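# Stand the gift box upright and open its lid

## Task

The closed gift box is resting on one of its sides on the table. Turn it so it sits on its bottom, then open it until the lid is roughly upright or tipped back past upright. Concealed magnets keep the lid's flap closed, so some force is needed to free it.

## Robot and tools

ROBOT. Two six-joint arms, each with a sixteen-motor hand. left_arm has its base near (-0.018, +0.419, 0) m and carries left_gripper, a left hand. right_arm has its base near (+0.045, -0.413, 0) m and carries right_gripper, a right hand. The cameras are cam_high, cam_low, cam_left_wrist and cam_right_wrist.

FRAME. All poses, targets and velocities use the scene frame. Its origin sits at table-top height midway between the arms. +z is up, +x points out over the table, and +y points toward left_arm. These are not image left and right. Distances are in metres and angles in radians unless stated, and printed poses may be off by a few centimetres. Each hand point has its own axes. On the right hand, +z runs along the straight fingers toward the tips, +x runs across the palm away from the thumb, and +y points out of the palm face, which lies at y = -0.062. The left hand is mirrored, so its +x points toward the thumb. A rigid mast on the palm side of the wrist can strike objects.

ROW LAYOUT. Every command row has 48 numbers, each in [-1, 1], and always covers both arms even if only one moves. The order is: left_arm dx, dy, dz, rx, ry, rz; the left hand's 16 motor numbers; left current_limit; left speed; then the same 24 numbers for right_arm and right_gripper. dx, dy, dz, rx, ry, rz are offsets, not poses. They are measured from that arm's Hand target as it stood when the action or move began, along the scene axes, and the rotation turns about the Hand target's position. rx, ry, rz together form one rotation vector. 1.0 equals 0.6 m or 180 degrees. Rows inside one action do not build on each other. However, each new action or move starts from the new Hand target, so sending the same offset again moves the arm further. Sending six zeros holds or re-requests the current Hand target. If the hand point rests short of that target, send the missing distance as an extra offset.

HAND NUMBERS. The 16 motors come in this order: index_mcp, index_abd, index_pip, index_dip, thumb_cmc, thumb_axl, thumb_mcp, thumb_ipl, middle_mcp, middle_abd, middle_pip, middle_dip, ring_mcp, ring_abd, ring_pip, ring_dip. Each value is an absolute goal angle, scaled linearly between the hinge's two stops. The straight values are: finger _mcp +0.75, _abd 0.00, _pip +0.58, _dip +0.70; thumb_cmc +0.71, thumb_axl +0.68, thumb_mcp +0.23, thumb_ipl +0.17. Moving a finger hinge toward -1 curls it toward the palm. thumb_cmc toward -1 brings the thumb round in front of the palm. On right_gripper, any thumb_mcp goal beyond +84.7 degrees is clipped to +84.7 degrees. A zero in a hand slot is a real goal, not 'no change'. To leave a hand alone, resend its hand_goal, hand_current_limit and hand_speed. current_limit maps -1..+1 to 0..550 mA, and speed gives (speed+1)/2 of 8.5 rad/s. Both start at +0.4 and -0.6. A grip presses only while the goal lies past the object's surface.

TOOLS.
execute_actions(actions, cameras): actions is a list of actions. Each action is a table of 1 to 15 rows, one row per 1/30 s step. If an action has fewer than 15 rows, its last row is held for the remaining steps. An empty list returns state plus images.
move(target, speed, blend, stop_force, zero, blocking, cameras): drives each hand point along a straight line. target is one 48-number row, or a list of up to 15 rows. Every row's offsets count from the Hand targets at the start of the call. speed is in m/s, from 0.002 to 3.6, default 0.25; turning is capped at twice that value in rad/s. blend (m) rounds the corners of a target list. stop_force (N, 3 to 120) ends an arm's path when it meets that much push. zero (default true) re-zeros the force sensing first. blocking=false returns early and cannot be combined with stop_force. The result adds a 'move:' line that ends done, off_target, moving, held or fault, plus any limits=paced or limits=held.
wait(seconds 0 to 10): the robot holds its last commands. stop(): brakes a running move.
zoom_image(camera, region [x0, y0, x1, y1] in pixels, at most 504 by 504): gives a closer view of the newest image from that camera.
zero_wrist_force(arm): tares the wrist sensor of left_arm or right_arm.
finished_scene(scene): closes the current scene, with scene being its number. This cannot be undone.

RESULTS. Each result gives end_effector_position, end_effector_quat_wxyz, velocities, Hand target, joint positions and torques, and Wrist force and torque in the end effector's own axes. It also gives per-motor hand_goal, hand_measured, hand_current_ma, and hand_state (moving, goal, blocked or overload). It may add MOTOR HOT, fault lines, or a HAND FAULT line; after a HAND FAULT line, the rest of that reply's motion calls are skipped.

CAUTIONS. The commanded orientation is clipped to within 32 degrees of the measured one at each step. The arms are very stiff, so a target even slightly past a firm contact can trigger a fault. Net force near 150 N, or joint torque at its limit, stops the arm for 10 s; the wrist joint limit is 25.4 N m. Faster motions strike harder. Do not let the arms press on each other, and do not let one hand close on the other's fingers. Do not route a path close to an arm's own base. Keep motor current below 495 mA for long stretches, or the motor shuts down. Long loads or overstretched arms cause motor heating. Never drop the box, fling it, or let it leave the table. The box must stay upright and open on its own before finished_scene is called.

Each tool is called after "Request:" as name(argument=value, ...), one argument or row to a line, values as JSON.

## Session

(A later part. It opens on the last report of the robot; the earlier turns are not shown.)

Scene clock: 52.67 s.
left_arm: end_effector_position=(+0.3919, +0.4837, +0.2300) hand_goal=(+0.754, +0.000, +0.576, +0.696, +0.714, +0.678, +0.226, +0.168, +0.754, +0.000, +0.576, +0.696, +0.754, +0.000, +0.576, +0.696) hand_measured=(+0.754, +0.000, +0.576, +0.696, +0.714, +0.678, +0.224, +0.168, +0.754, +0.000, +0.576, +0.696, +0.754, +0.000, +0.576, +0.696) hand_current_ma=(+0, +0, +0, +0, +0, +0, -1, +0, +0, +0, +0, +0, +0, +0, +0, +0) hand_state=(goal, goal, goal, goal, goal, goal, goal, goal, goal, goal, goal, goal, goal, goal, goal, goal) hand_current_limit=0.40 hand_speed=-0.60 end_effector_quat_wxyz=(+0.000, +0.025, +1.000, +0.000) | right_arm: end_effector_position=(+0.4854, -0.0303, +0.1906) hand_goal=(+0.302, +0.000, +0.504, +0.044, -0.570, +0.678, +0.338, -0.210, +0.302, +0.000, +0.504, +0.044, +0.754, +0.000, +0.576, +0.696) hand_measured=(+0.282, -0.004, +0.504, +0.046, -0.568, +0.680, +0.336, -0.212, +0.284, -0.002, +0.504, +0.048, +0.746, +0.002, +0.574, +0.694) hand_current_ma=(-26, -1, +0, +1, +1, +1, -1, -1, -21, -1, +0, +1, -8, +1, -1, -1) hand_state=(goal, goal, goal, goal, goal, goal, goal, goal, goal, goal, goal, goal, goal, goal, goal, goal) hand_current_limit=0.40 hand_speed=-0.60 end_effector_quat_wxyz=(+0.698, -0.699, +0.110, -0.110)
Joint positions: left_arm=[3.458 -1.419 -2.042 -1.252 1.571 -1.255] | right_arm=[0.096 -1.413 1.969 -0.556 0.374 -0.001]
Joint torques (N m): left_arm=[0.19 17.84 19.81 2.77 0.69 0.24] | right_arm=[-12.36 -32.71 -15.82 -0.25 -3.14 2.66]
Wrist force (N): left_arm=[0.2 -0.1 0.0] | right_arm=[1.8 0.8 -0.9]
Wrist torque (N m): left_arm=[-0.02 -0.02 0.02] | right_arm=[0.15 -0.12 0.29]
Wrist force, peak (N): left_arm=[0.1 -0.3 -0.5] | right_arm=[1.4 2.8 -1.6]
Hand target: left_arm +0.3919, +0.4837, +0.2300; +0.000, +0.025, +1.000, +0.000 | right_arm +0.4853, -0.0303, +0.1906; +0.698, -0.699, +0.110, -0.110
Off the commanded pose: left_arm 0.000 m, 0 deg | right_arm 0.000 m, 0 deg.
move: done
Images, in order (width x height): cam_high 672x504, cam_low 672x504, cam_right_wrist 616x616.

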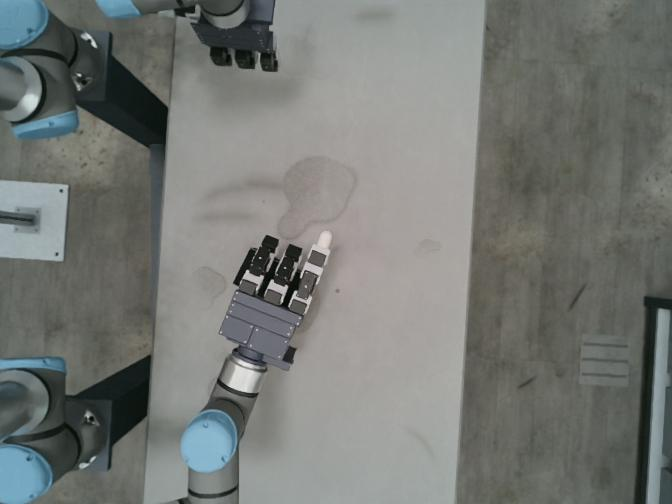

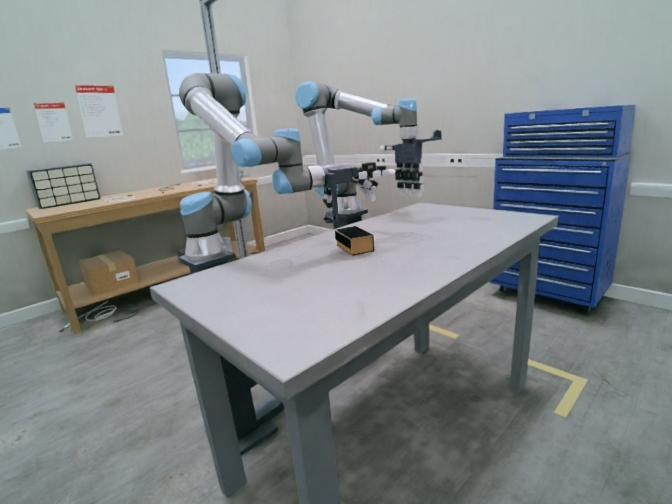

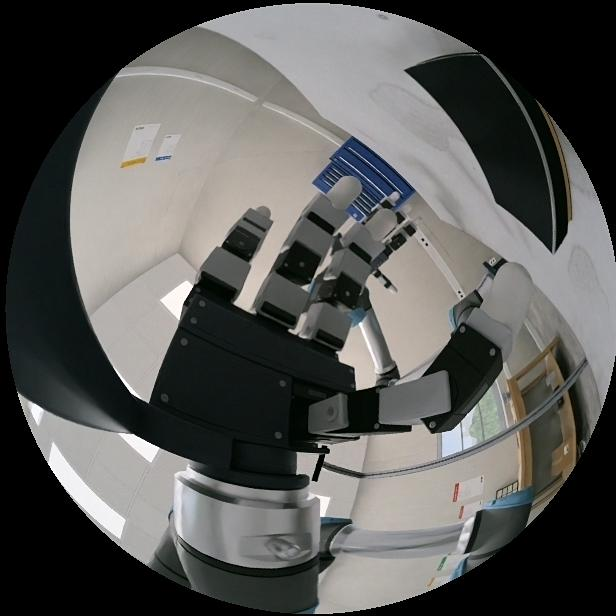

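Request:
move(
  target=[
    [0.1176,-0.2739,0.0,-0.1223,0.0287,-0.0544,0.754,0,0.576,0.696,0.714,0.678,0.226,0.168,0.754,0,0.576,0.696,0.754,0,0.576,0.696,0.4,-0.6,-0.0922,-0.2828,0.0833,-0.1537,-0.4758,0,0.754,0,0.577,0.551,-0.571,0.678,0.226,0.168,0.754,0,0.577,0.551,0.754,0,0.577,0.551,0.4,-0.6],
    [0.2352,-0.5478,-0.10,-0.2447,0.0573,-0.1087,0.754,0,0.576,0.696,0.714,0.678,0.226,0.168,0.754,0,0.576,0.696,0.754,0,0.576,0.696,0.4,-0.6,-0.1088,-0.3145,-0.05,-0.3461,-0.9160,0.1726,0.754,0,0.577,0.551,-0.571,0.678,0.226,0.168,0.754,0,0.577,0.551,0.754,0,0.577,0.551,0.4,-0.6],
  ],
  speed=0.4,
  blend=0.03,
  cameras=["all"],
)

Request:
zoom_image(
  camera="cam_high",
  region=[200, 200, 340, 360],
)

Request:
zoom_image(
  camera="cam_low",
  region=[260, 150, 400, 290],
)

Scene clock: 59.23 s.
left_arm: end_effector_position=(+0.5330, +0.1549, +0.1700) hand_goal=(+0.754, +0.000, +0.576, +0.696, +0.714, +0.678, +0.226, +0.168, +0.754, +0.000, +0.576, +0.696, +0.754, +0.000, +0.576, +0.696) hand_measured=(+0.748, +0.000, +0.576, +0.696, +0.710, +0.678, +0.224, +0.168, +0.748, +0.000, +0.576, +0.696, +0.748, +0.000, +0.576, +0.696) hand_current_ma=(-3, +0, +0, +0, -2, +0, -1, +0, -4, +0, +0, +0, -3, +0, +0, +0) hand_state=(goal, goal, goal, goal, goal, goal, goal, goal, goal, goal, goal, goal, goal, goal, goal, goal) hand_current_limit=0.40 hand_speed=-0.60 end_effector_quat_wxyz=(-0.078, +0.189, +0.904, -0.375) | right_arm: end_effector_position=(+0.4201, -0.2190, +0.1607) hand_goal=(+0.754, +0.000, +0.578, +0.552, -0.570, +0.678, +0.226, +0.168, +0.754, +0.000, +0.578, +0.552, +0.754, +0.000, +0.578, +0.552) hand_measured=(+0.762, +0.002, +0.578, +0.550, -0.566, +0.680, +0.226, +0.166, +0.760, +0.002, +0.578, +0.550, +0.760, +0.002, +0.578, +0.554) hand_current_ma=(+6, +0, +0, -1, +2, +1, +0, -1, +5, +0, +0, -1, +5, +1, +0, +1) hand_state=(goal, goal, goal, goal, goal, goal, goal, goal, goal, goal, goal, goal, goal, goal, goal, goal) hand_current_limit=0.40 hand_speed=-0.60 end_effector_quat_wxyz=(+0.117, +0.167, +0.802, +0.562)
Joint positions: left_arm=[3.117 -1.958 -1.528 -1.544 0.84 -1.112] | right_arm=[-0.592 -1.513 2.8 -2.323 -0.409 -2.144]
Joint torques (N m): left_arm=[12.25 46.98 7.6 3.67 0.76 -1.39] | right_arm=[13.42 -10.55 -14.92 -3.45 -1.09 -2.77]
Wrist force (N): left_arm=[-0.5 0.6 -1.1] | right_arm=[-0.9 -0.2 -1.0]
Wrist torque (N m): left_arm=[0.07 0.06 -0.07] | right_arm=[0.25 0.14 -0.32]
Wrist force, peak (N): left_arm=[-0.9 0.9 -1.0] | right_arm=[-2.9 -0.2 -0.5]
Hand target: left_arm +0.5330, +0.1550, +0.1700; -0.078, +0.189, +0.904, -0.375 | right_arm +0.4201, -0.2190, +0.1606; +0.117, +0.167, +0.802, +0.561
Off the commanded pose: left_arm 0.000 m, 0 deg | right_arm 0.000 m, 0 deg.
move: done

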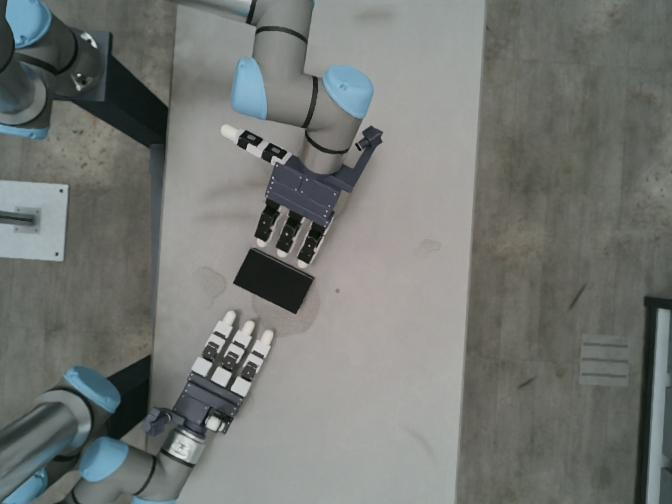

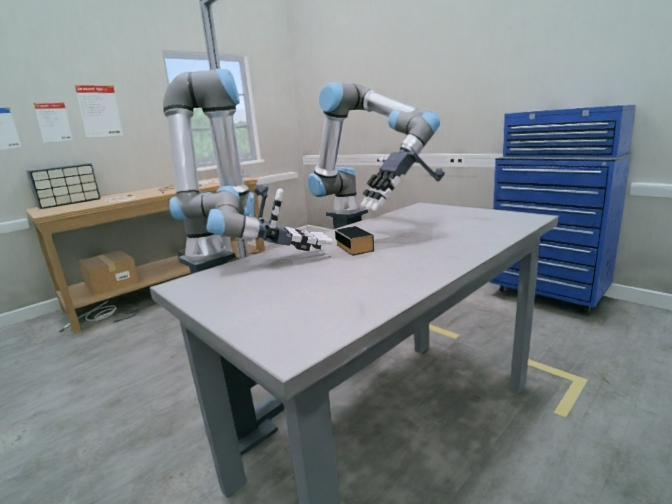

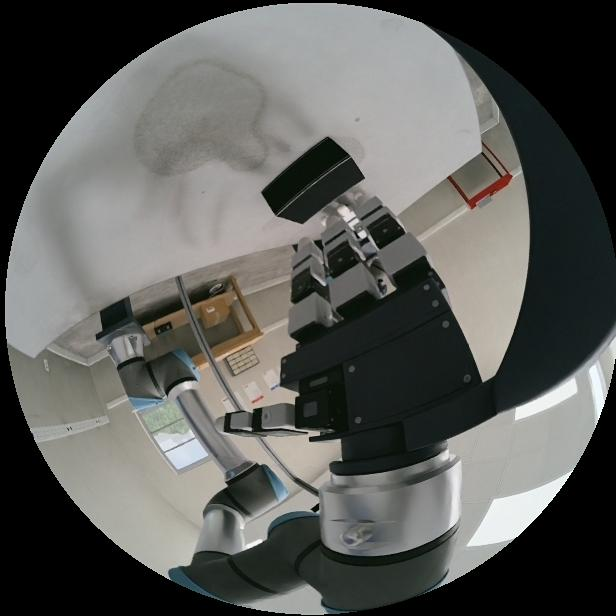

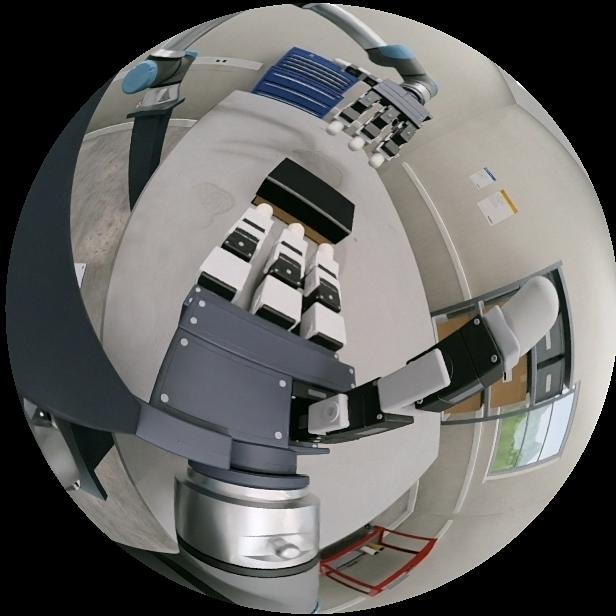

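Scaled by 3.150.

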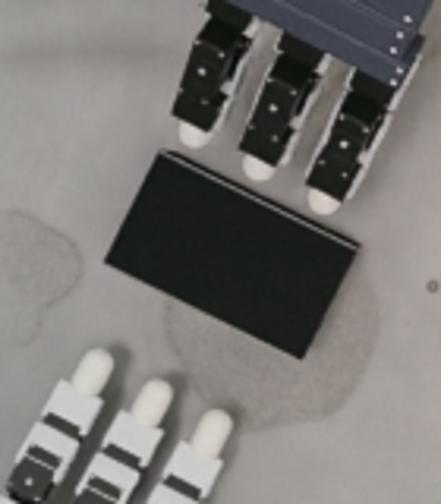

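Scaled by 3.600.

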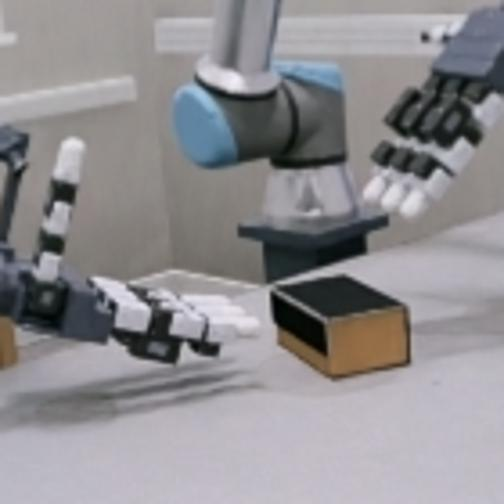

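Request:
move(
  target=[-0.0183,-0.0428,-0.1033,0,0,0,0.754,0,0.576,0.696,0.714,0.678,0.226,0.168,0.754,0,0.576,0.696,0.754,0,0.576,0.696,0.4,-0.6,0.0298,0.0328,-0.0467,0,0,0,0.754,0,0.577,0.551,-0.571,0.678,0.226,0.168,0.754,0,0.577,0.551,0.754,0,0.577,0.551,0.4,-0.6],
  speed=0.15,
  cameras=["cam_high", "cam_low", "cam_left_wrist", "cam_right_wrist"],
)

Request:
zoom_image(
  camera="cam_high",
  region=[200, 200, 340, 360],
)

Request:
zoom_image(
  camera="cam_low",
  region=[280, 170, 400, 280],
)

Request:
zoom_image(
  camera="cam_right_wrist",
  region=[190, 110, 400, 320],
)

Request:
zoom_image(
  camera="cam_left_wrist",
  region=[220, 100, 440, 320],
)

Scene clock: 62.83 s.
left_arm: end_effector_position=(+0.5220, +0.1293, +0.1080) hand_goal=(+0.754, +0.000, +0.576, +0.696, +0.714, +0.678, +0.226, +0.168, +0.754, +0.000, +0.576, +0.696, +0.754, +0.000, +0.576, +0.696) hand_measured=(+0.748, +0.000, +0.576, +0.696, +0.710, +0.678, +0.224, +0.168, +0.748, +0.000, +0.576, +0.696, +0.748, +0.000, +0.576, +0.696) hand_current_ma=(-3, +0, +0, +0, -2, +0, -1, +0, -4, +0, +0, +0, -4, +0, +0, +0) hand_state=(goal, goal, goal, goal, goal, goal, goal, goal, goal, goal, goal, goal, goal, goal, goal, goal) hand_current_limit=0.40 hand_speed=-0.60 end_effector_quat_wxyz=(-0.078, +0.189, +0.904, -0.375) | right_arm: end_effector_position=(+0.4379, -0.1992, +0.1326) hand_goal=(+0.754, +0.000, +0.578, +0.552, -0.570, +0.678, +0.226, +0.168, +0.754, +0.000, +0.578, +0.552, +0.754, +0.000, +0.578, +0.552) hand_measured=(+0.762, +0.002, +0.578, +0.550, -0.566, +0.680, +0.226, +0.166, +0.760, +0.002, +0.578, +0.550, +0.760, +0.002, +0.578, +0.554) hand_current_ma=(+6, +0, +0, -1, +2, +1, +0, -1, +5, +0, +0, -1, +5, +1, +0, +1) hand_state=(goal, goal, goal, goal, goal, goal, goal, goal, goal, goal, goal, goal, goal, goal, goal, goal) hand_current_limit=0.40 hand_speed=-0.60 end_effector_quat_wxyz=(+0.116, +0.167, +0.802, +0.562)
Joint positions: left_arm=[3.075 -2.013 -1.63 -1.35 0.827 -1.167] | right_arm=[-0.478 -1.145 2.797 -2.946 -0.364 -1.866]
Joint torques (N m): left_arm=[12.67 45.82 23.51 3.83 1.02 0.84] | right_arm=[-12.9 -29.49 -8.07 -2.21 1.25 -2.66]
Wrist force (N): left_arm=[-0.5 0.8 -1.0] | right_arm=[-0.8 -0.2 -0.9]
Wrist torque (N m): left_arm=[0.10 0.04 -0.05] | right_arm=[0.25 0.14 -0.20]
Wrist force, peak (N): left_arm=[-0.4 0.3 -3.1] | right_arm=[-1.6 -0.1 -0.9]
Hand target: left_arm +0.5220, +0.1293, +0.1080; -0.078, +0.189, +0.904, -0.375 | right_arm +0.4379, -0.1993, +0.1326; +0.117, +0.167, +0.802, +0.561
Off the commanded pose: left_arm 0.000 m, 0 deg | right_arm 0.000 m, 0 deg.
move: done

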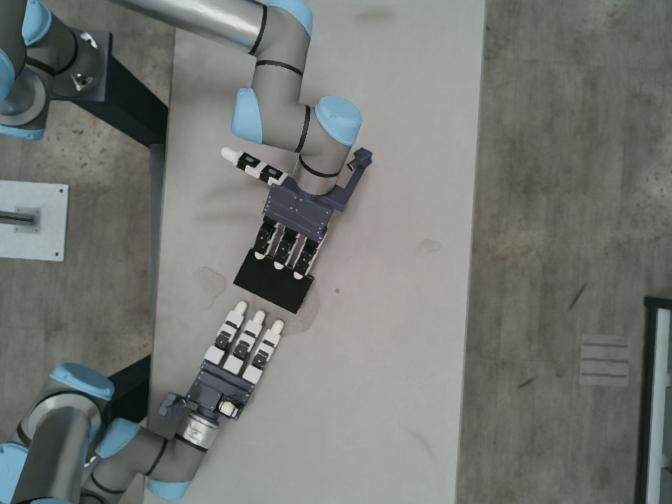

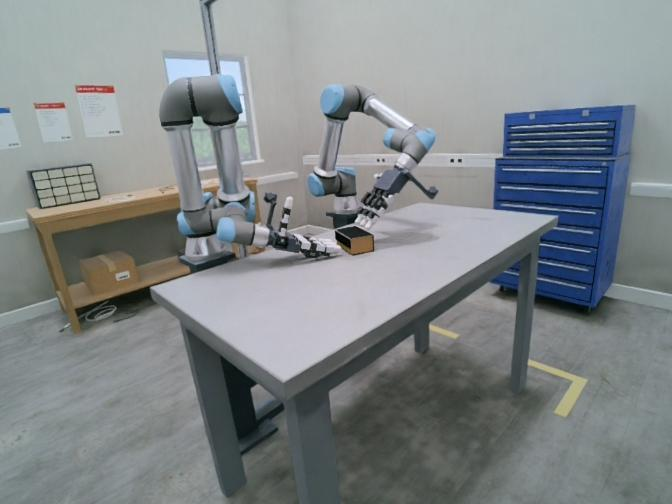

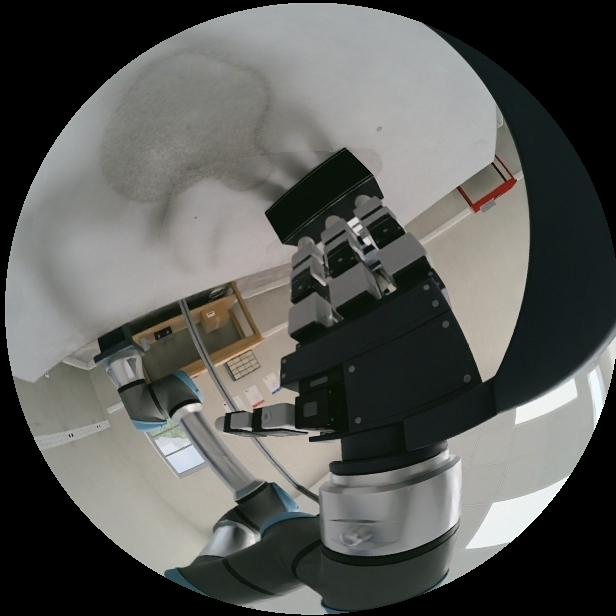

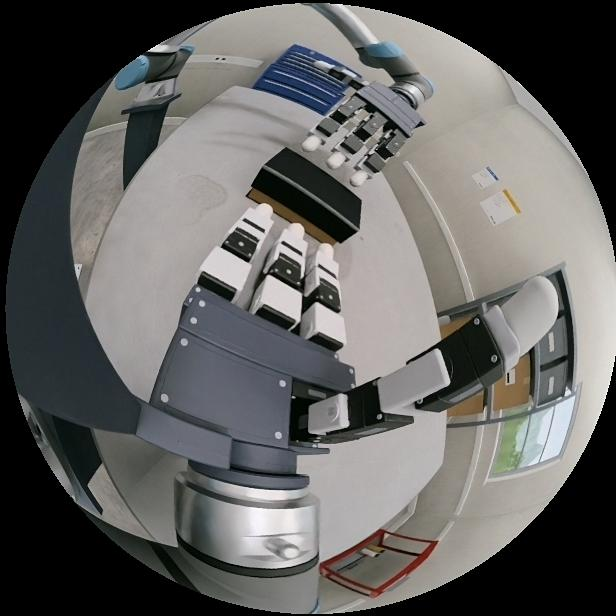

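Scaled by 3.150.

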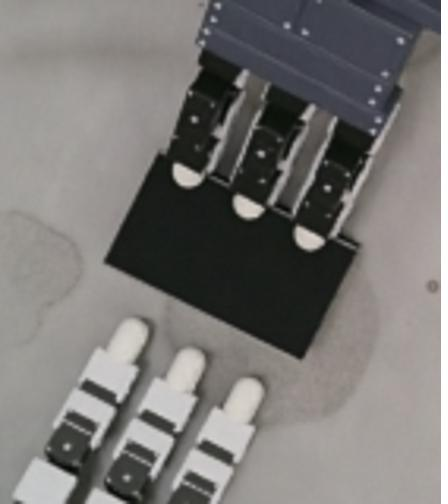

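Scaled by 4.200.

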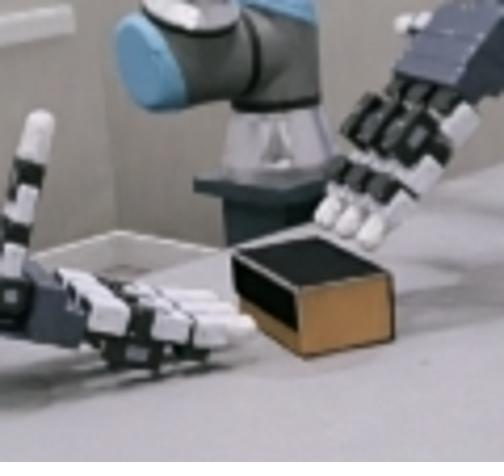

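Scaled by 2.400 from the camera's 616x616 image, which has a finer 880x880 frame.

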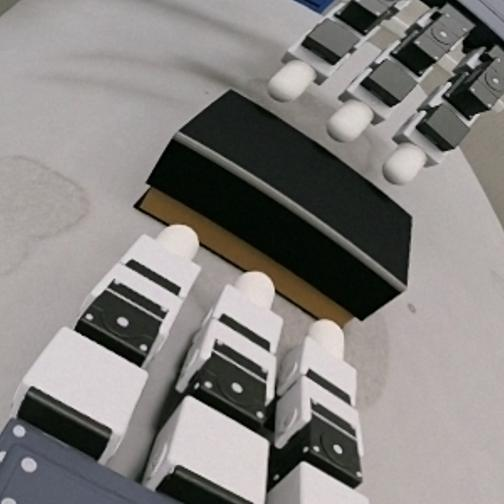

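Scaled by 2.291 from the camera's 616x616 image, which has a finer 880x880 frame.

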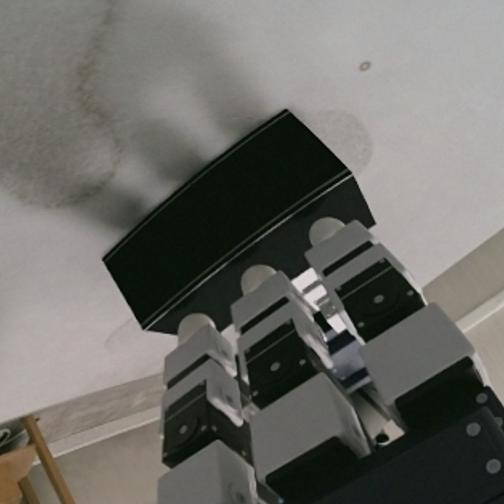

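Request:
zoom_image(
  camera="cam_low",
  region=[280, 215, 350, 275],
)

Scaled by 7.200.

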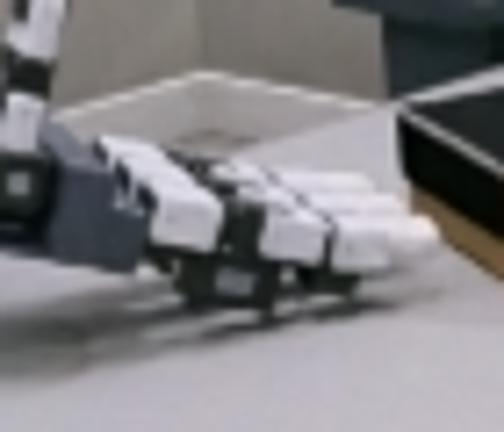

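Request:
move(
  target=[0,0,0,0,0,0,0.754,0,0.576,0.696,0.714,0.678,0.226,0.168,0.754,0,0.576,0.696,0.754,0,0.576,0.696,0.4,-0.6,0.0308,0.0718,0.0247,-0.1019,0.0443,0,0.754,0,0.577,0.406,-0.571,0.678,0.226,0.168,0.754,0,0.577,0.406,0.754,0,0.577,0.406,0.4,-0.6],
  speed=0.15,
  cameras=["cam_high", "cam_low", "cam_right_wrist"],
)

Request:
zoom_image(
  camera="cam_low",
  region=[280, 195, 380, 275],
)

Request:
zoom_image(
  camera="cam_right_wrist",
  region=[190, 110, 400, 320],
)

Request:
zoom_image(
  camera="cam_high",
  region=[200, 200, 340, 360],
)

Scene clock: 65.53 s.
left_arm: end_effector_position=(+0.5220, +0.1293, +0.1080) hand_goal=(+0.754, +0.000, +0.576, +0.696, +0.714, +0.678, +0.226, +0.168, +0.754, +0.000, +0.576, +0.696, +0.754, +0.000, +0.576, +0.696) hand_measured=(+0.748, +0.000, +0.576, +0.696, +0.710, +0.678, +0.224, +0.168, +0.748, +0.000, +0.576, +0.696, +0.748, +0.000, +0.576, +0.696) hand_current_ma=(-3, +0, +0, +0, -2, +0, -1, +0, -4, +0, +0, +0, -4, +0, +0, +0) hand_state=(goal, goal, goal, goal, goal, goal, goal, goal, goal, goal, goal, goal, goal, goal, goal, goal) hand_current_limit=0.40 hand_speed=-0.60 end_effector_quat_wxyz=(-0.078, +0.189, +0.904, -0.375) | right_arm: end_effector_position=(+0.4564, -0.1562, +0.1475) hand_goal=(+0.754, +0.000, +0.578, +0.406, -0.570, +0.678, +0.226, +0.168, +0.754, +0.000, +0.578, +0.406, +0.754, +0.000, +0.578, +0.406) hand_measured=(+0.762, +0.002, +0.578, +0.410, -0.566, +0.680, +0.226, +0.166, +0.760, +0.002, +0.578, +0.410, +0.760, +0.002, +0.578, +0.410) hand_current_ma=(+6, +0, +0, +2, +2, +1, +0, -1, +5, +0, +0, +2, +5, +1, +0, +2) hand_state=(goal, goal, goal, goal, goal, goal, goal, goal, goal, goal, goal, goal, goal, goal, goal, goal) hand_current_limit=0.40 hand_speed=-0.60 end_effector_quat_wxyz=(+0.086, +0.184, +0.887, +0.414)
Joint positions: left_arm=[3.075 -2.013 -1.63 -1.35 0.827 -1.167] | right_arm=[-0.239 -1.461 2.7 -2.97 -0.709 -1.361]
Joint torques (N m): left_arm=[13.1 49.72 9.51 3.59 1.17 -1.1] | right_arm=[-3.13 -19.88 -5.27 -3.45 1.39 0.2]
Wrist force (N): left_arm=[-0.6 0.8 -1.2] | right_arm=[-0.8 -0.3 -0.5]
Wrist torque (N m): left_arm=[0.10 0.05 -0.07] | right_arm=[0.16 0.10 -0.18]
Wrist force, peak (N): left_arm=[-0.4 0.6 -1.5] | right_arm=[-1.3 -0.7 -0.8]
Hand target: left_arm +0.5220, +0.1293, +0.1080; -0.078, +0.189, +0.904, -0.375 | right_arm +0.4564, -0.1562, +0.1474; +0.086, +0.185, +0.887, +0.414
Off the commanded pose: left_arm 0.000 m, 0 deg | right_arm 0.000 m, 0 deg.
move: done
Images, in order (width x height): cam_high 672x504, cam_low 672x504, cam_right_wrist 616x616.

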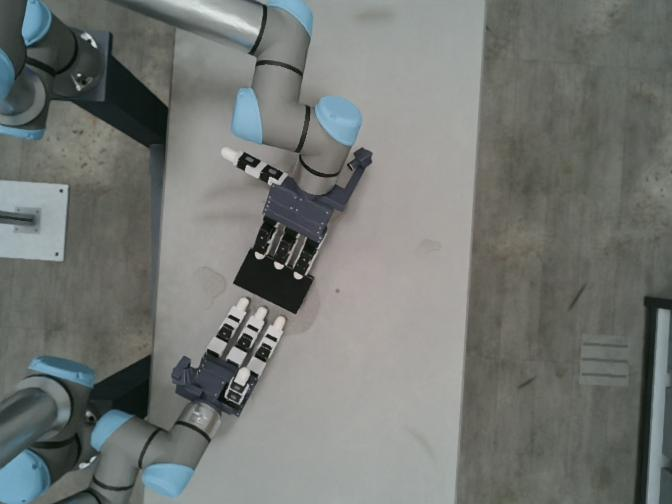

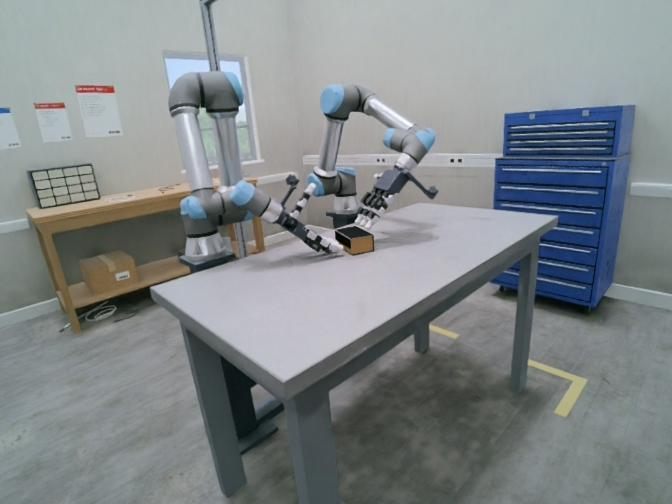

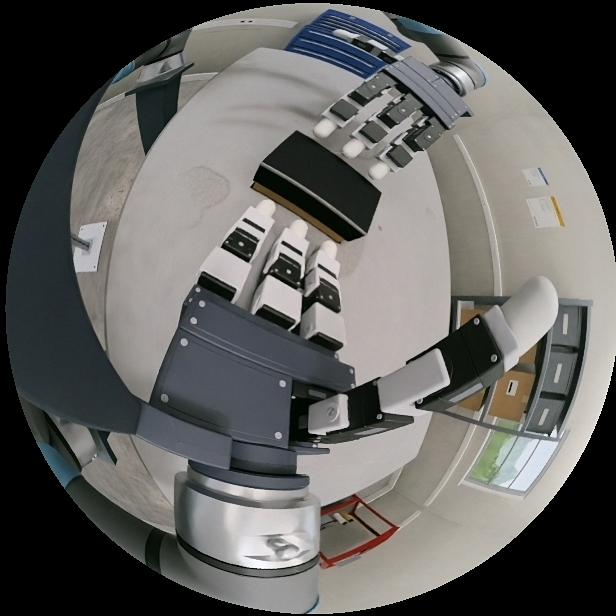

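Scaled by 5.040.

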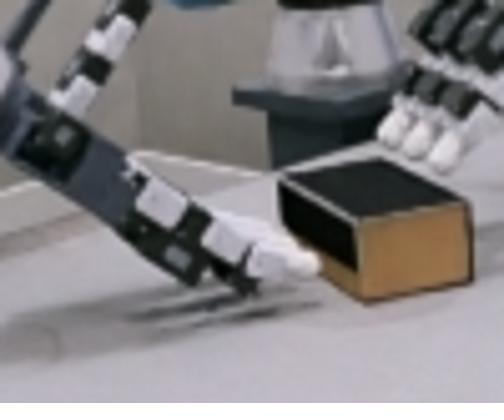

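Scaled by 2.400 from the camera's 616x616 image, which has a finer 880x880 frame.

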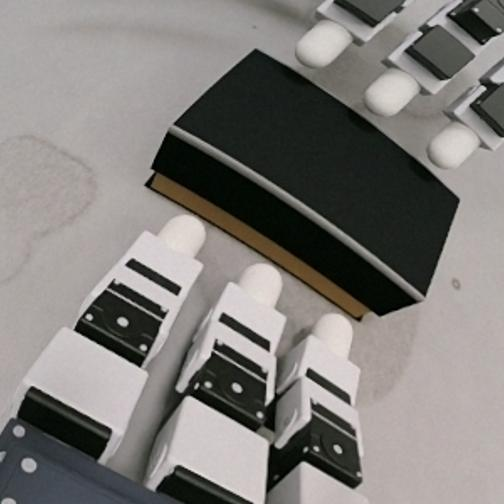

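Scaled by 3.150.

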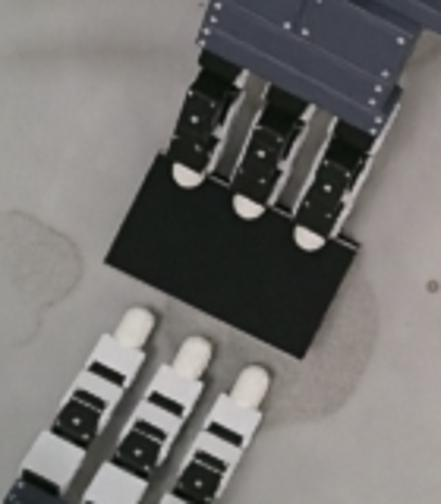

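Request:
move(
  target=[0,0,-0.05,0,0,0,0.754,0,0.576,0.696,0.714,0.678,0.226,0.168,0.754,0,0.576,0.696,0.754,0,0.576,0.696,0.4,-0.6,0,0,-0.0317,0,0,0,0.754,0,0.577,0.406,-0.571,0.678,0.226,0.168,0.754,0,0.577,0.406,0.754,0,0.577,0.406,0.4,-0.6],
  speed=0.02,
  stop_force=4,
  cameras=["cam_high", "cam_low", "cam_right_wrist", "cam_left_wrist"],
)

Request:
zoom_image(
  camera="cam_low",
  region=[280, 195, 380, 275],
)

Request:
zoom_image(
  camera="cam_right_wrist",
  region=[190, 110, 400, 320],
)

Request:
zoom_image(
  camera="cam_left_wrist",
  region=[220, 100, 440, 320],
)

Scene clock: 68.27 s.
left_arm: end_effector_position=(+0.5220, +0.1293, +0.0970) hand_goal=(+0.754, +0.000, +0.576, +0.696, +0.714, +0.678, +0.226, +0.168, +0.754, +0.000, +0.576, +0.696, +0.754, +0.000, +0.576, +0.696) hand_measured=(+0.750, +0.000, +0.578, +0.696, +0.710, +0.678, +0.224, +0.168, +0.750, +0.000, +0.578, +0.696, +0.750, +0.000, +0.578, +0.696) hand_current_ma=(-2, +0, +0, +0, -2, +0, -1, +0, -2, +0, +0, +0, -2, +0, +0, +0) hand_state=(goal, goal, goal, goal, goal, goal, goal, goal, goal, goal, goal, goal, goal, goal, goal, goal) hand_current_limit=0.40 hand_speed=-0.60 end_effector_quat_wxyz=(-0.078, +0.189, +0.904, -0.375) | right_arm: end_effector_position=(+0.4564, -0.1562, +0.1313) hand_goal=(+0.754, +0.000, +0.578, +0.406, -0.570, +0.678, +0.226, +0.168, +0.754, +0.000, +0.578, +0.406, +0.754, +0.000, +0.578, +0.406) hand_measured=(+0.758, +0.002, +0.578, +0.410, -0.566, +0.680, +0.226, +0.166, +0.758, +0.002, +0.578, +0.410, +0.758, +0.002, +0.578, +0.410) hand_current_ma=(+2, +0, +0, +2, +2, +1, +0, -1, +2, +0, +0, +2, +2, +1, +0, +2) hand_state=(goal, goal, goal, goal, goal, goal, goal, goal, goal, goal, goal, goal, goal, goal, goal, goal) hand_current_limit=0.40 hand_speed=-0.60 end_effector_quat_wxyz=(+0.086, +0.185, +0.887, +0.414)
Joint positions: left_arm=[3.075 -2.026 -1.642 -1.325 0.827 -1.167] | right_arm=[-0.239 -1.375 2.71 -3.065 -0.709 -1.361]
Joint torques (N m): left_arm=[-5.14 50.11 28.1 3.67 1.14 0.97] | right_arm=[-7.71 -11.16 -14.2 -4.77 -0.62 -2.36]
Wrist force (N): left_arm=[-0.6 0.6 -1.1] | right_arm=[-1.0 -0.1 -0.6]
Wrist torque (N m): left_arm=[0.10 0.07 -0.06] | right_arm=[0.17 0.13 -0.19]
Wrist force, peak (N): left_arm=[-0.3 -1.6 -6.6] | right_arm=[-0.8 3.4 -4.4]
Hand target: left_arm +0.5220, +0.1293, +0.0970; -0.078, +0.189, +0.904, -0.375 (not the last commanded pose) | right_arm +0.4564, -0.1562, +0.1313; +0.086, +0.185, +0.887, +0.414 (not the last commanded pose)
Off the commanded pose: left_arm 0.019 m, 0 deg | right_arm 0.003 m, 0 deg.
move: contact (left_arm, right_arm)

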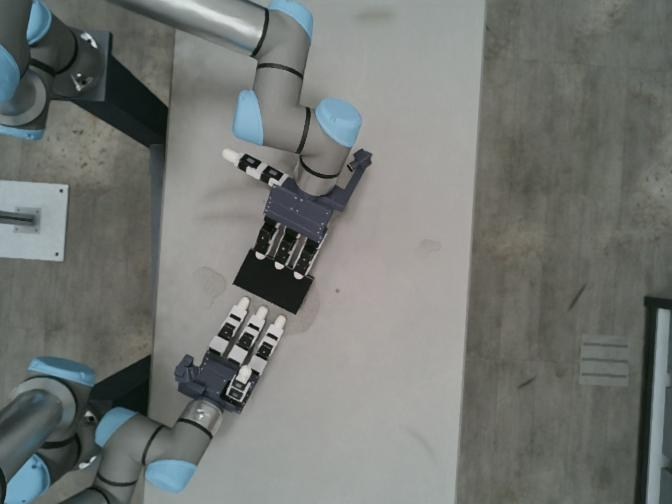

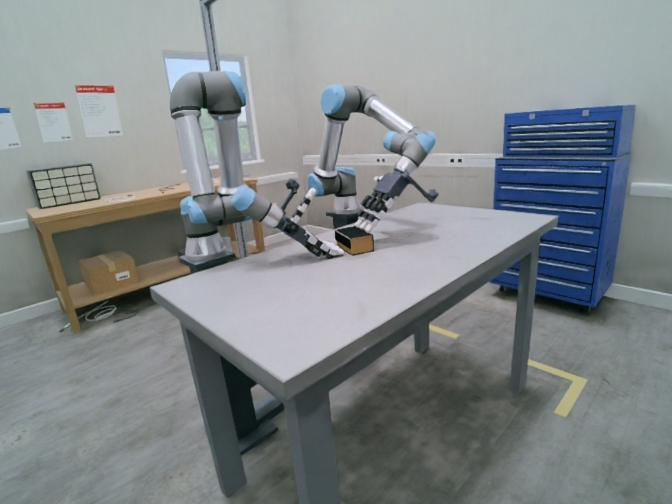

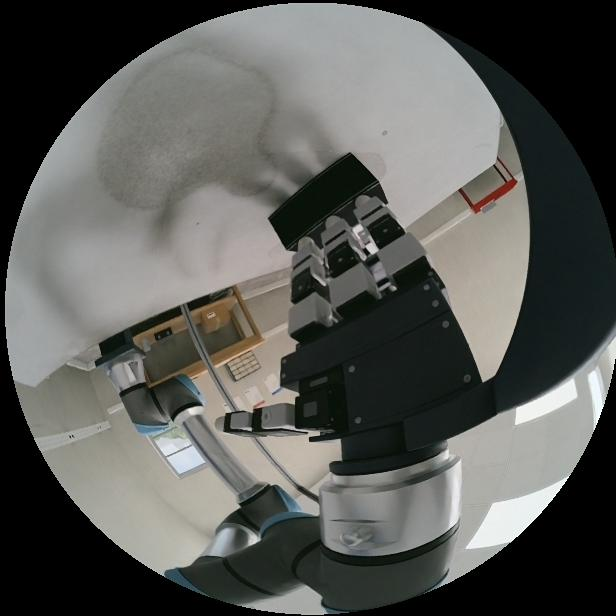

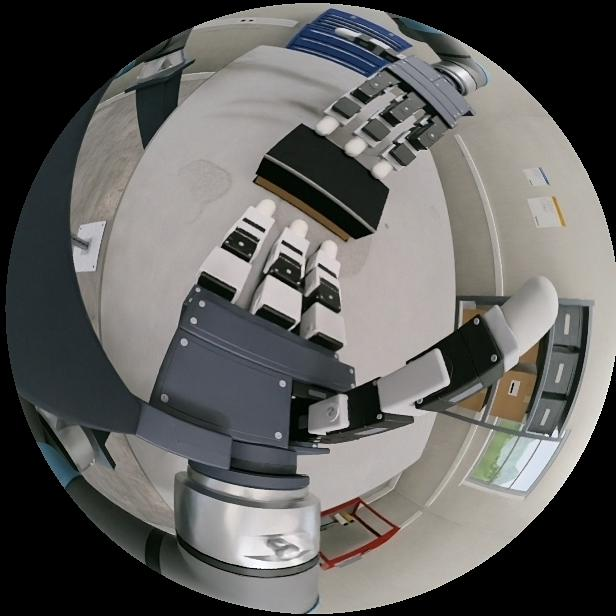

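Scaled by 5.040.

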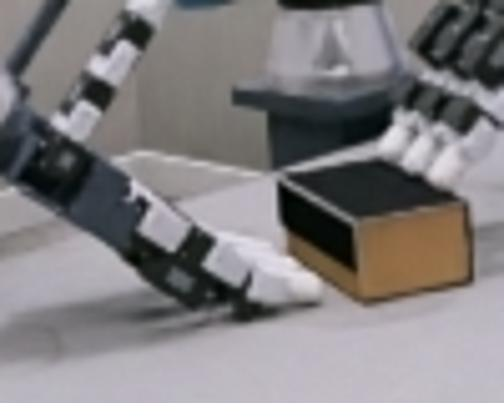

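Scaled by 2.400 from the camera's 616x616 image, which has a finer 880x880 frame.

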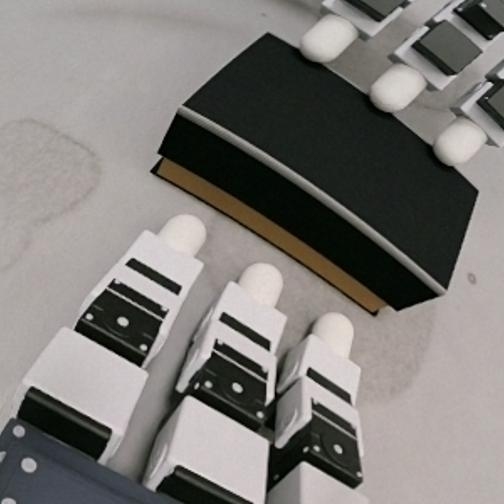

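Scaled by 2.291 from the camera's 616x616 image, which has a finer 880x880 frame.

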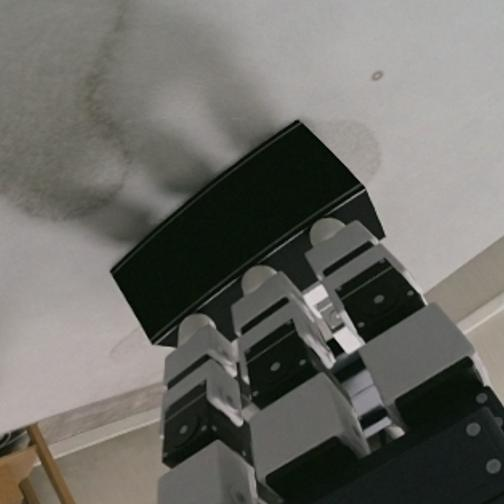

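Request:
move(
  target=[0,0,-0.0075,0,0,0,0.72,0,0.576,0.66,0.714,0.678,0.226,0.168,0.72,0,0.576,0.66,0.72,0,0.576,0.66,0.75,-0.6,0,0,-0.002,0,0,0,0.754,0,0.577,0.406,-0.571,0.678,0.226,0.168,0.754,0,0.577,0.406,0.754,0,0.577,0.406,0.75,-0.6],
  speed=0.02,
  stop_force=8,
)

Request:
move(
  target=[0,0,0,0,0,0,0.72,0,0.576,0.66,0.714,0.678,0.226,0.168,0.72,0,0.576,0.66,0.72,0,0.576,0.66,0.75,-0.6,0.0263,0.0611,0,0,0,0,0.754,0,0.577,0.406,-0.571,0.678,0.226,0.168,0.754,0,0.577,0.406,0.754,0,0.577,0.406,0.75,-0.6],
  speed=0.02,
  stop_force=3,
  cameras=["cam_high", "cam_low", "cam_right_wrist", "cam_left_wrist"],
)

Request:
zoom_image(
  camera="cam_low",
  region=[290, 195, 390, 275],
)

Request:
zoom_image(
  camera="cam_right_wrist",
  region=[190, 110, 400, 320],
)

Scene clock: 70.40 s.
left_arm: end_effector_position=(+0.5222, +0.1293, +0.0964) hand_goal=(+0.720, +0.000, +0.576, +0.660, +0.714, +0.678, +0.226, +0.168, +0.720, +0.000, +0.576, +0.660, +0.720, +0.000, +0.576, +0.660) hand_measured=(+0.746, +0.002, +0.592, +0.680, +0.710, +0.678, +0.224, +0.168, +0.746, +0.002, +0.592, +0.678, +0.746, +0.002, +0.594, +0.678) hand_current_ma=(+34, +1, +15, +21, -2, +0, -1, +0, +35, +0, +15, +19, +34, +0, +17, +17) hand_state=(blocked, goal, goal, goal, goal, goal, goal, goal, blocked, goal, goal, goal, blocked, goal, goal, goal) hand_current_limit=0.75 hand_speed=-0.60 end_effector_quat_wxyz=(-0.077, +0.189, +0.904, -0.375) | right_arm: end_effector_position=(+0.4564, -0.1562, +0.1301) hand_goal=(+0.754, +0.000, +0.578, +0.406, -0.570, +0.678, +0.226, +0.168, +0.754, +0.000, +0.578, +0.406, +0.754, +0.000, +0.578, +0.406) hand_measured=(+0.748, +0.002, +0.578, +0.410, -0.566, +0.680, +0.226, +0.166, +0.748, +0.002, +0.578, +0.410, +0.748, +0.002, +0.578, +0.410) hand_current_ma=(-5, +0, +0, +2, +2, +1, +0, -1, -5, +0, +0, +2, -5, +1, +0, +2) hand_state=(goal, goal, goal, goal, goal, goal, goal, goal, goal, goal, goal, goal, goal, goal, goal, goal) hand_current_limit=0.75 hand_speed=-0.60 end_effector_quat_wxyz=(+0.086, +0.185, +0.887, +0.414)
Joint positions: left_arm=[3.075 -2.027 -1.643 -1.323 0.827 -1.167] | right_arm=[-0.239 -1.369 2.711 -3.073 -0.709 -1.361]
Joint torques (N m): left_arm=[-8.17 45.37 26.15 2.04 1.15 0.78] | right_arm=[1.22 -22.64 2.47 0.22 -0.8 -1.46]
Wrist force (N): left_arm=[-0.3 -4.0 -7.4] | right_arm=[-1.3 4.3 -5.4]
Wrist torque (N m): left_arm=[0.84 -0.01 0.05] | right_arm=[0.41 0.19 -0.11]
Wrist force, peak (N): left_arm=[0.1 -6.1 -15.5] | right_arm=[-1.5 4.6 -5.7]
Hand target: left_arm +0.5222, +0.1293, +0.0964; -0.077, +0.189, +0.904, -0.375 (not the last commanded pose) | right_arm +0.4564, -0.1562, +0.1301; +0.086, +0.185, +0.887, +0.414
Off the commanded pose: left_arm 0.004 m, 0 deg | right_arm 0.000 m, 0 deg.
move: contact (left_arm)

Scene clock: 72.37 s.
left_arm: end_effector_position=(+0.5222, +0.1293, +0.0964) hand_goal=(+0.720, +0.000, +0.576, +0.660, +0.714, +0.678, +0.226, +0.168, +0.720, +0.000, +0.576, +0.660, +0.720, +0.000, +0.576, +0.660) hand_measured=(+0.746, +0.002, +0.592, +0.674, +0.710, +0.678, +0.224, +0.168, +0.746, +0.002, +0.592, +0.676, +0.746, +0.002, +0.594, +0.676) hand_current_ma=(+34, +0, +15, +14, -2, +0, -1, +0, +35, +0, +15, +14, +34, +0, +17, +15) hand_state=(blocked, goal, goal, goal, goal, goal, goal, goal, blocked, goal, goal, goal, blocked, goal, goal, goal) hand_current_limit=0.75 hand_speed=-0.60 end_effector_quat_wxyz=(-0.077, +0.189, +0.904, -0.375) | right_arm: end_effector_position=(+0.4638, -0.1390, +0.1301) hand_goal=(+0.754, +0.000, +0.578, +0.406, -0.570, +0.678, +0.226, +0.168, +0.754, +0.000, +0.578, +0.406, +0.754, +0.000, +0.578, +0.406) hand_measured=(+0.746, +0.002, +0.576, +0.410, -0.568, +0.680, +0.226, +0.166, +0.746, +0.000, +0.576, +0.410, +0.746, +0.000, +0.578, +0.408) hand_current_ma=(-7, +0, -1, +2, +1, +1, +0, -1, -7, +0, -1, +2, -7, +0, +0, +1) hand_state=(goal, goal, goal, goal, goal, goal, goal, goal, goal, goal, goal, goal, goal, goal, goal, goal) hand_current_limit=0.75 hand_speed=-0.60 end_effector_quat_wxyz=(+0.086, +0.184, +0.887, +0.414)
Joint positions: left_arm=[3.075 -2.027 -1.643 -1.323 0.827 -1.167] | right_arm=[-0.172 -1.314 2.68 -3.171 -0.722 -1.262]
Joint torques (N m): left_arm=[-8.94 38.49 19.37 1.99 1.19 -0.29] | right_arm=[-0.2 -25.06 -3.1 -4.34 3.59 2.92]
Wrist force (N): left_arm=[-0.8 -4.2 -10.4] | right_arm=[-1.2 3.1 -2.6]
Wrist torque (N m): left_arm=[1.07 -0.04 0.02] | right_arm=[0.25 0.15 -0.11]
Wrist force, peak (N): left_arm=[-0.8 -4.3 -10.8] | right_arm=[-0.5 3.5 -16.3]
Hand target: left_arm +0.5222, +0.1293, +0.0964; -0.077, +0.189, +0.904, -0.375 | right_arm +0.4638, -0.1390, +0.1301; +0.086, +0.184, +0.887, +0.414 (not the last commanded pose)
Off the commanded pose: left_arm 0.000 m, 0 deg | right_arm 0.021 m, 0 deg.
move: contact (right_arm)

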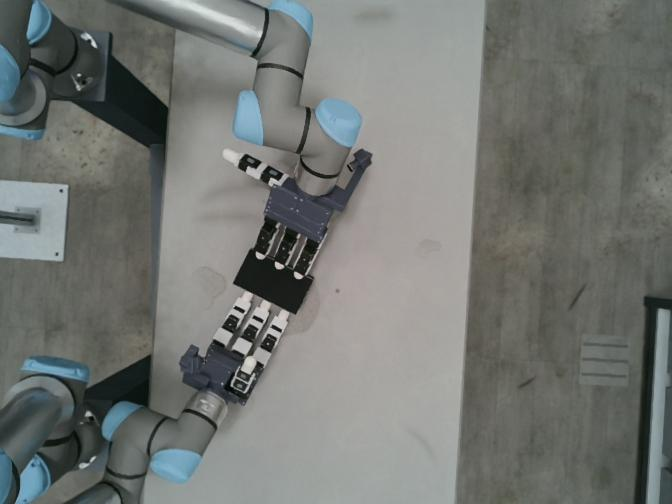

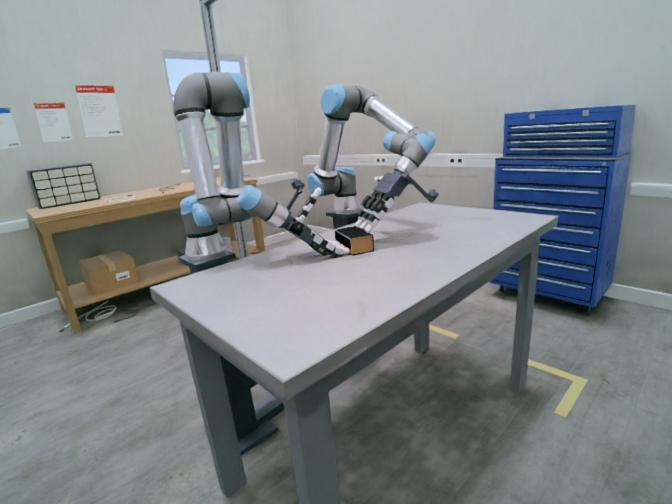

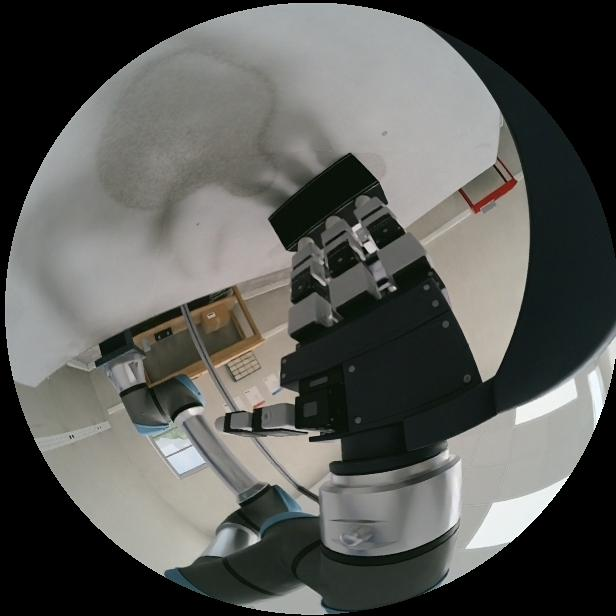

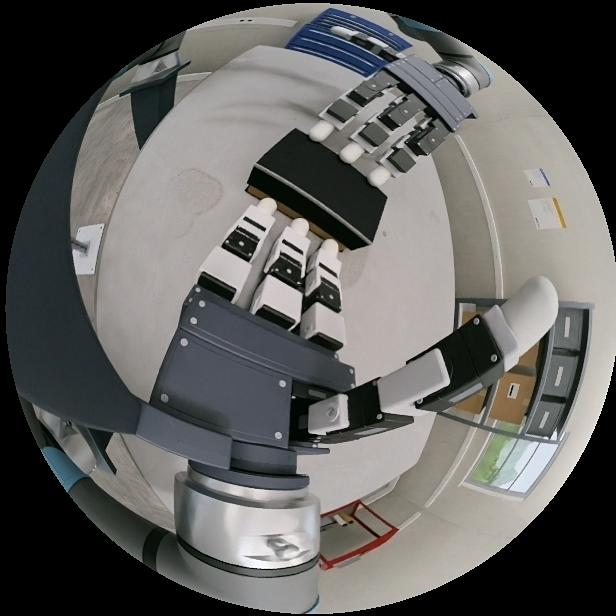

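Scaled by 5.040.

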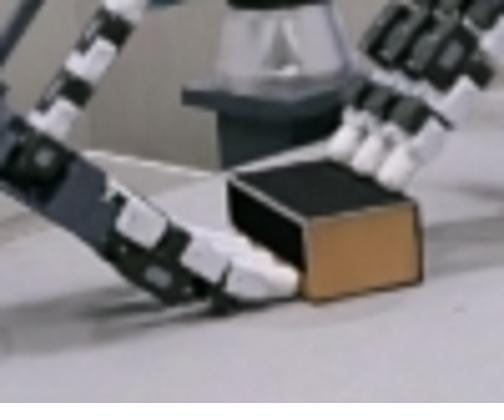

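Scaled by 2.400 from the camera's 616x616 image, which has a finer 880x880 frame.

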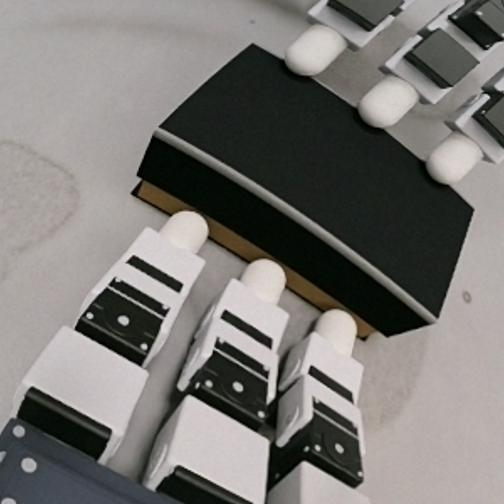

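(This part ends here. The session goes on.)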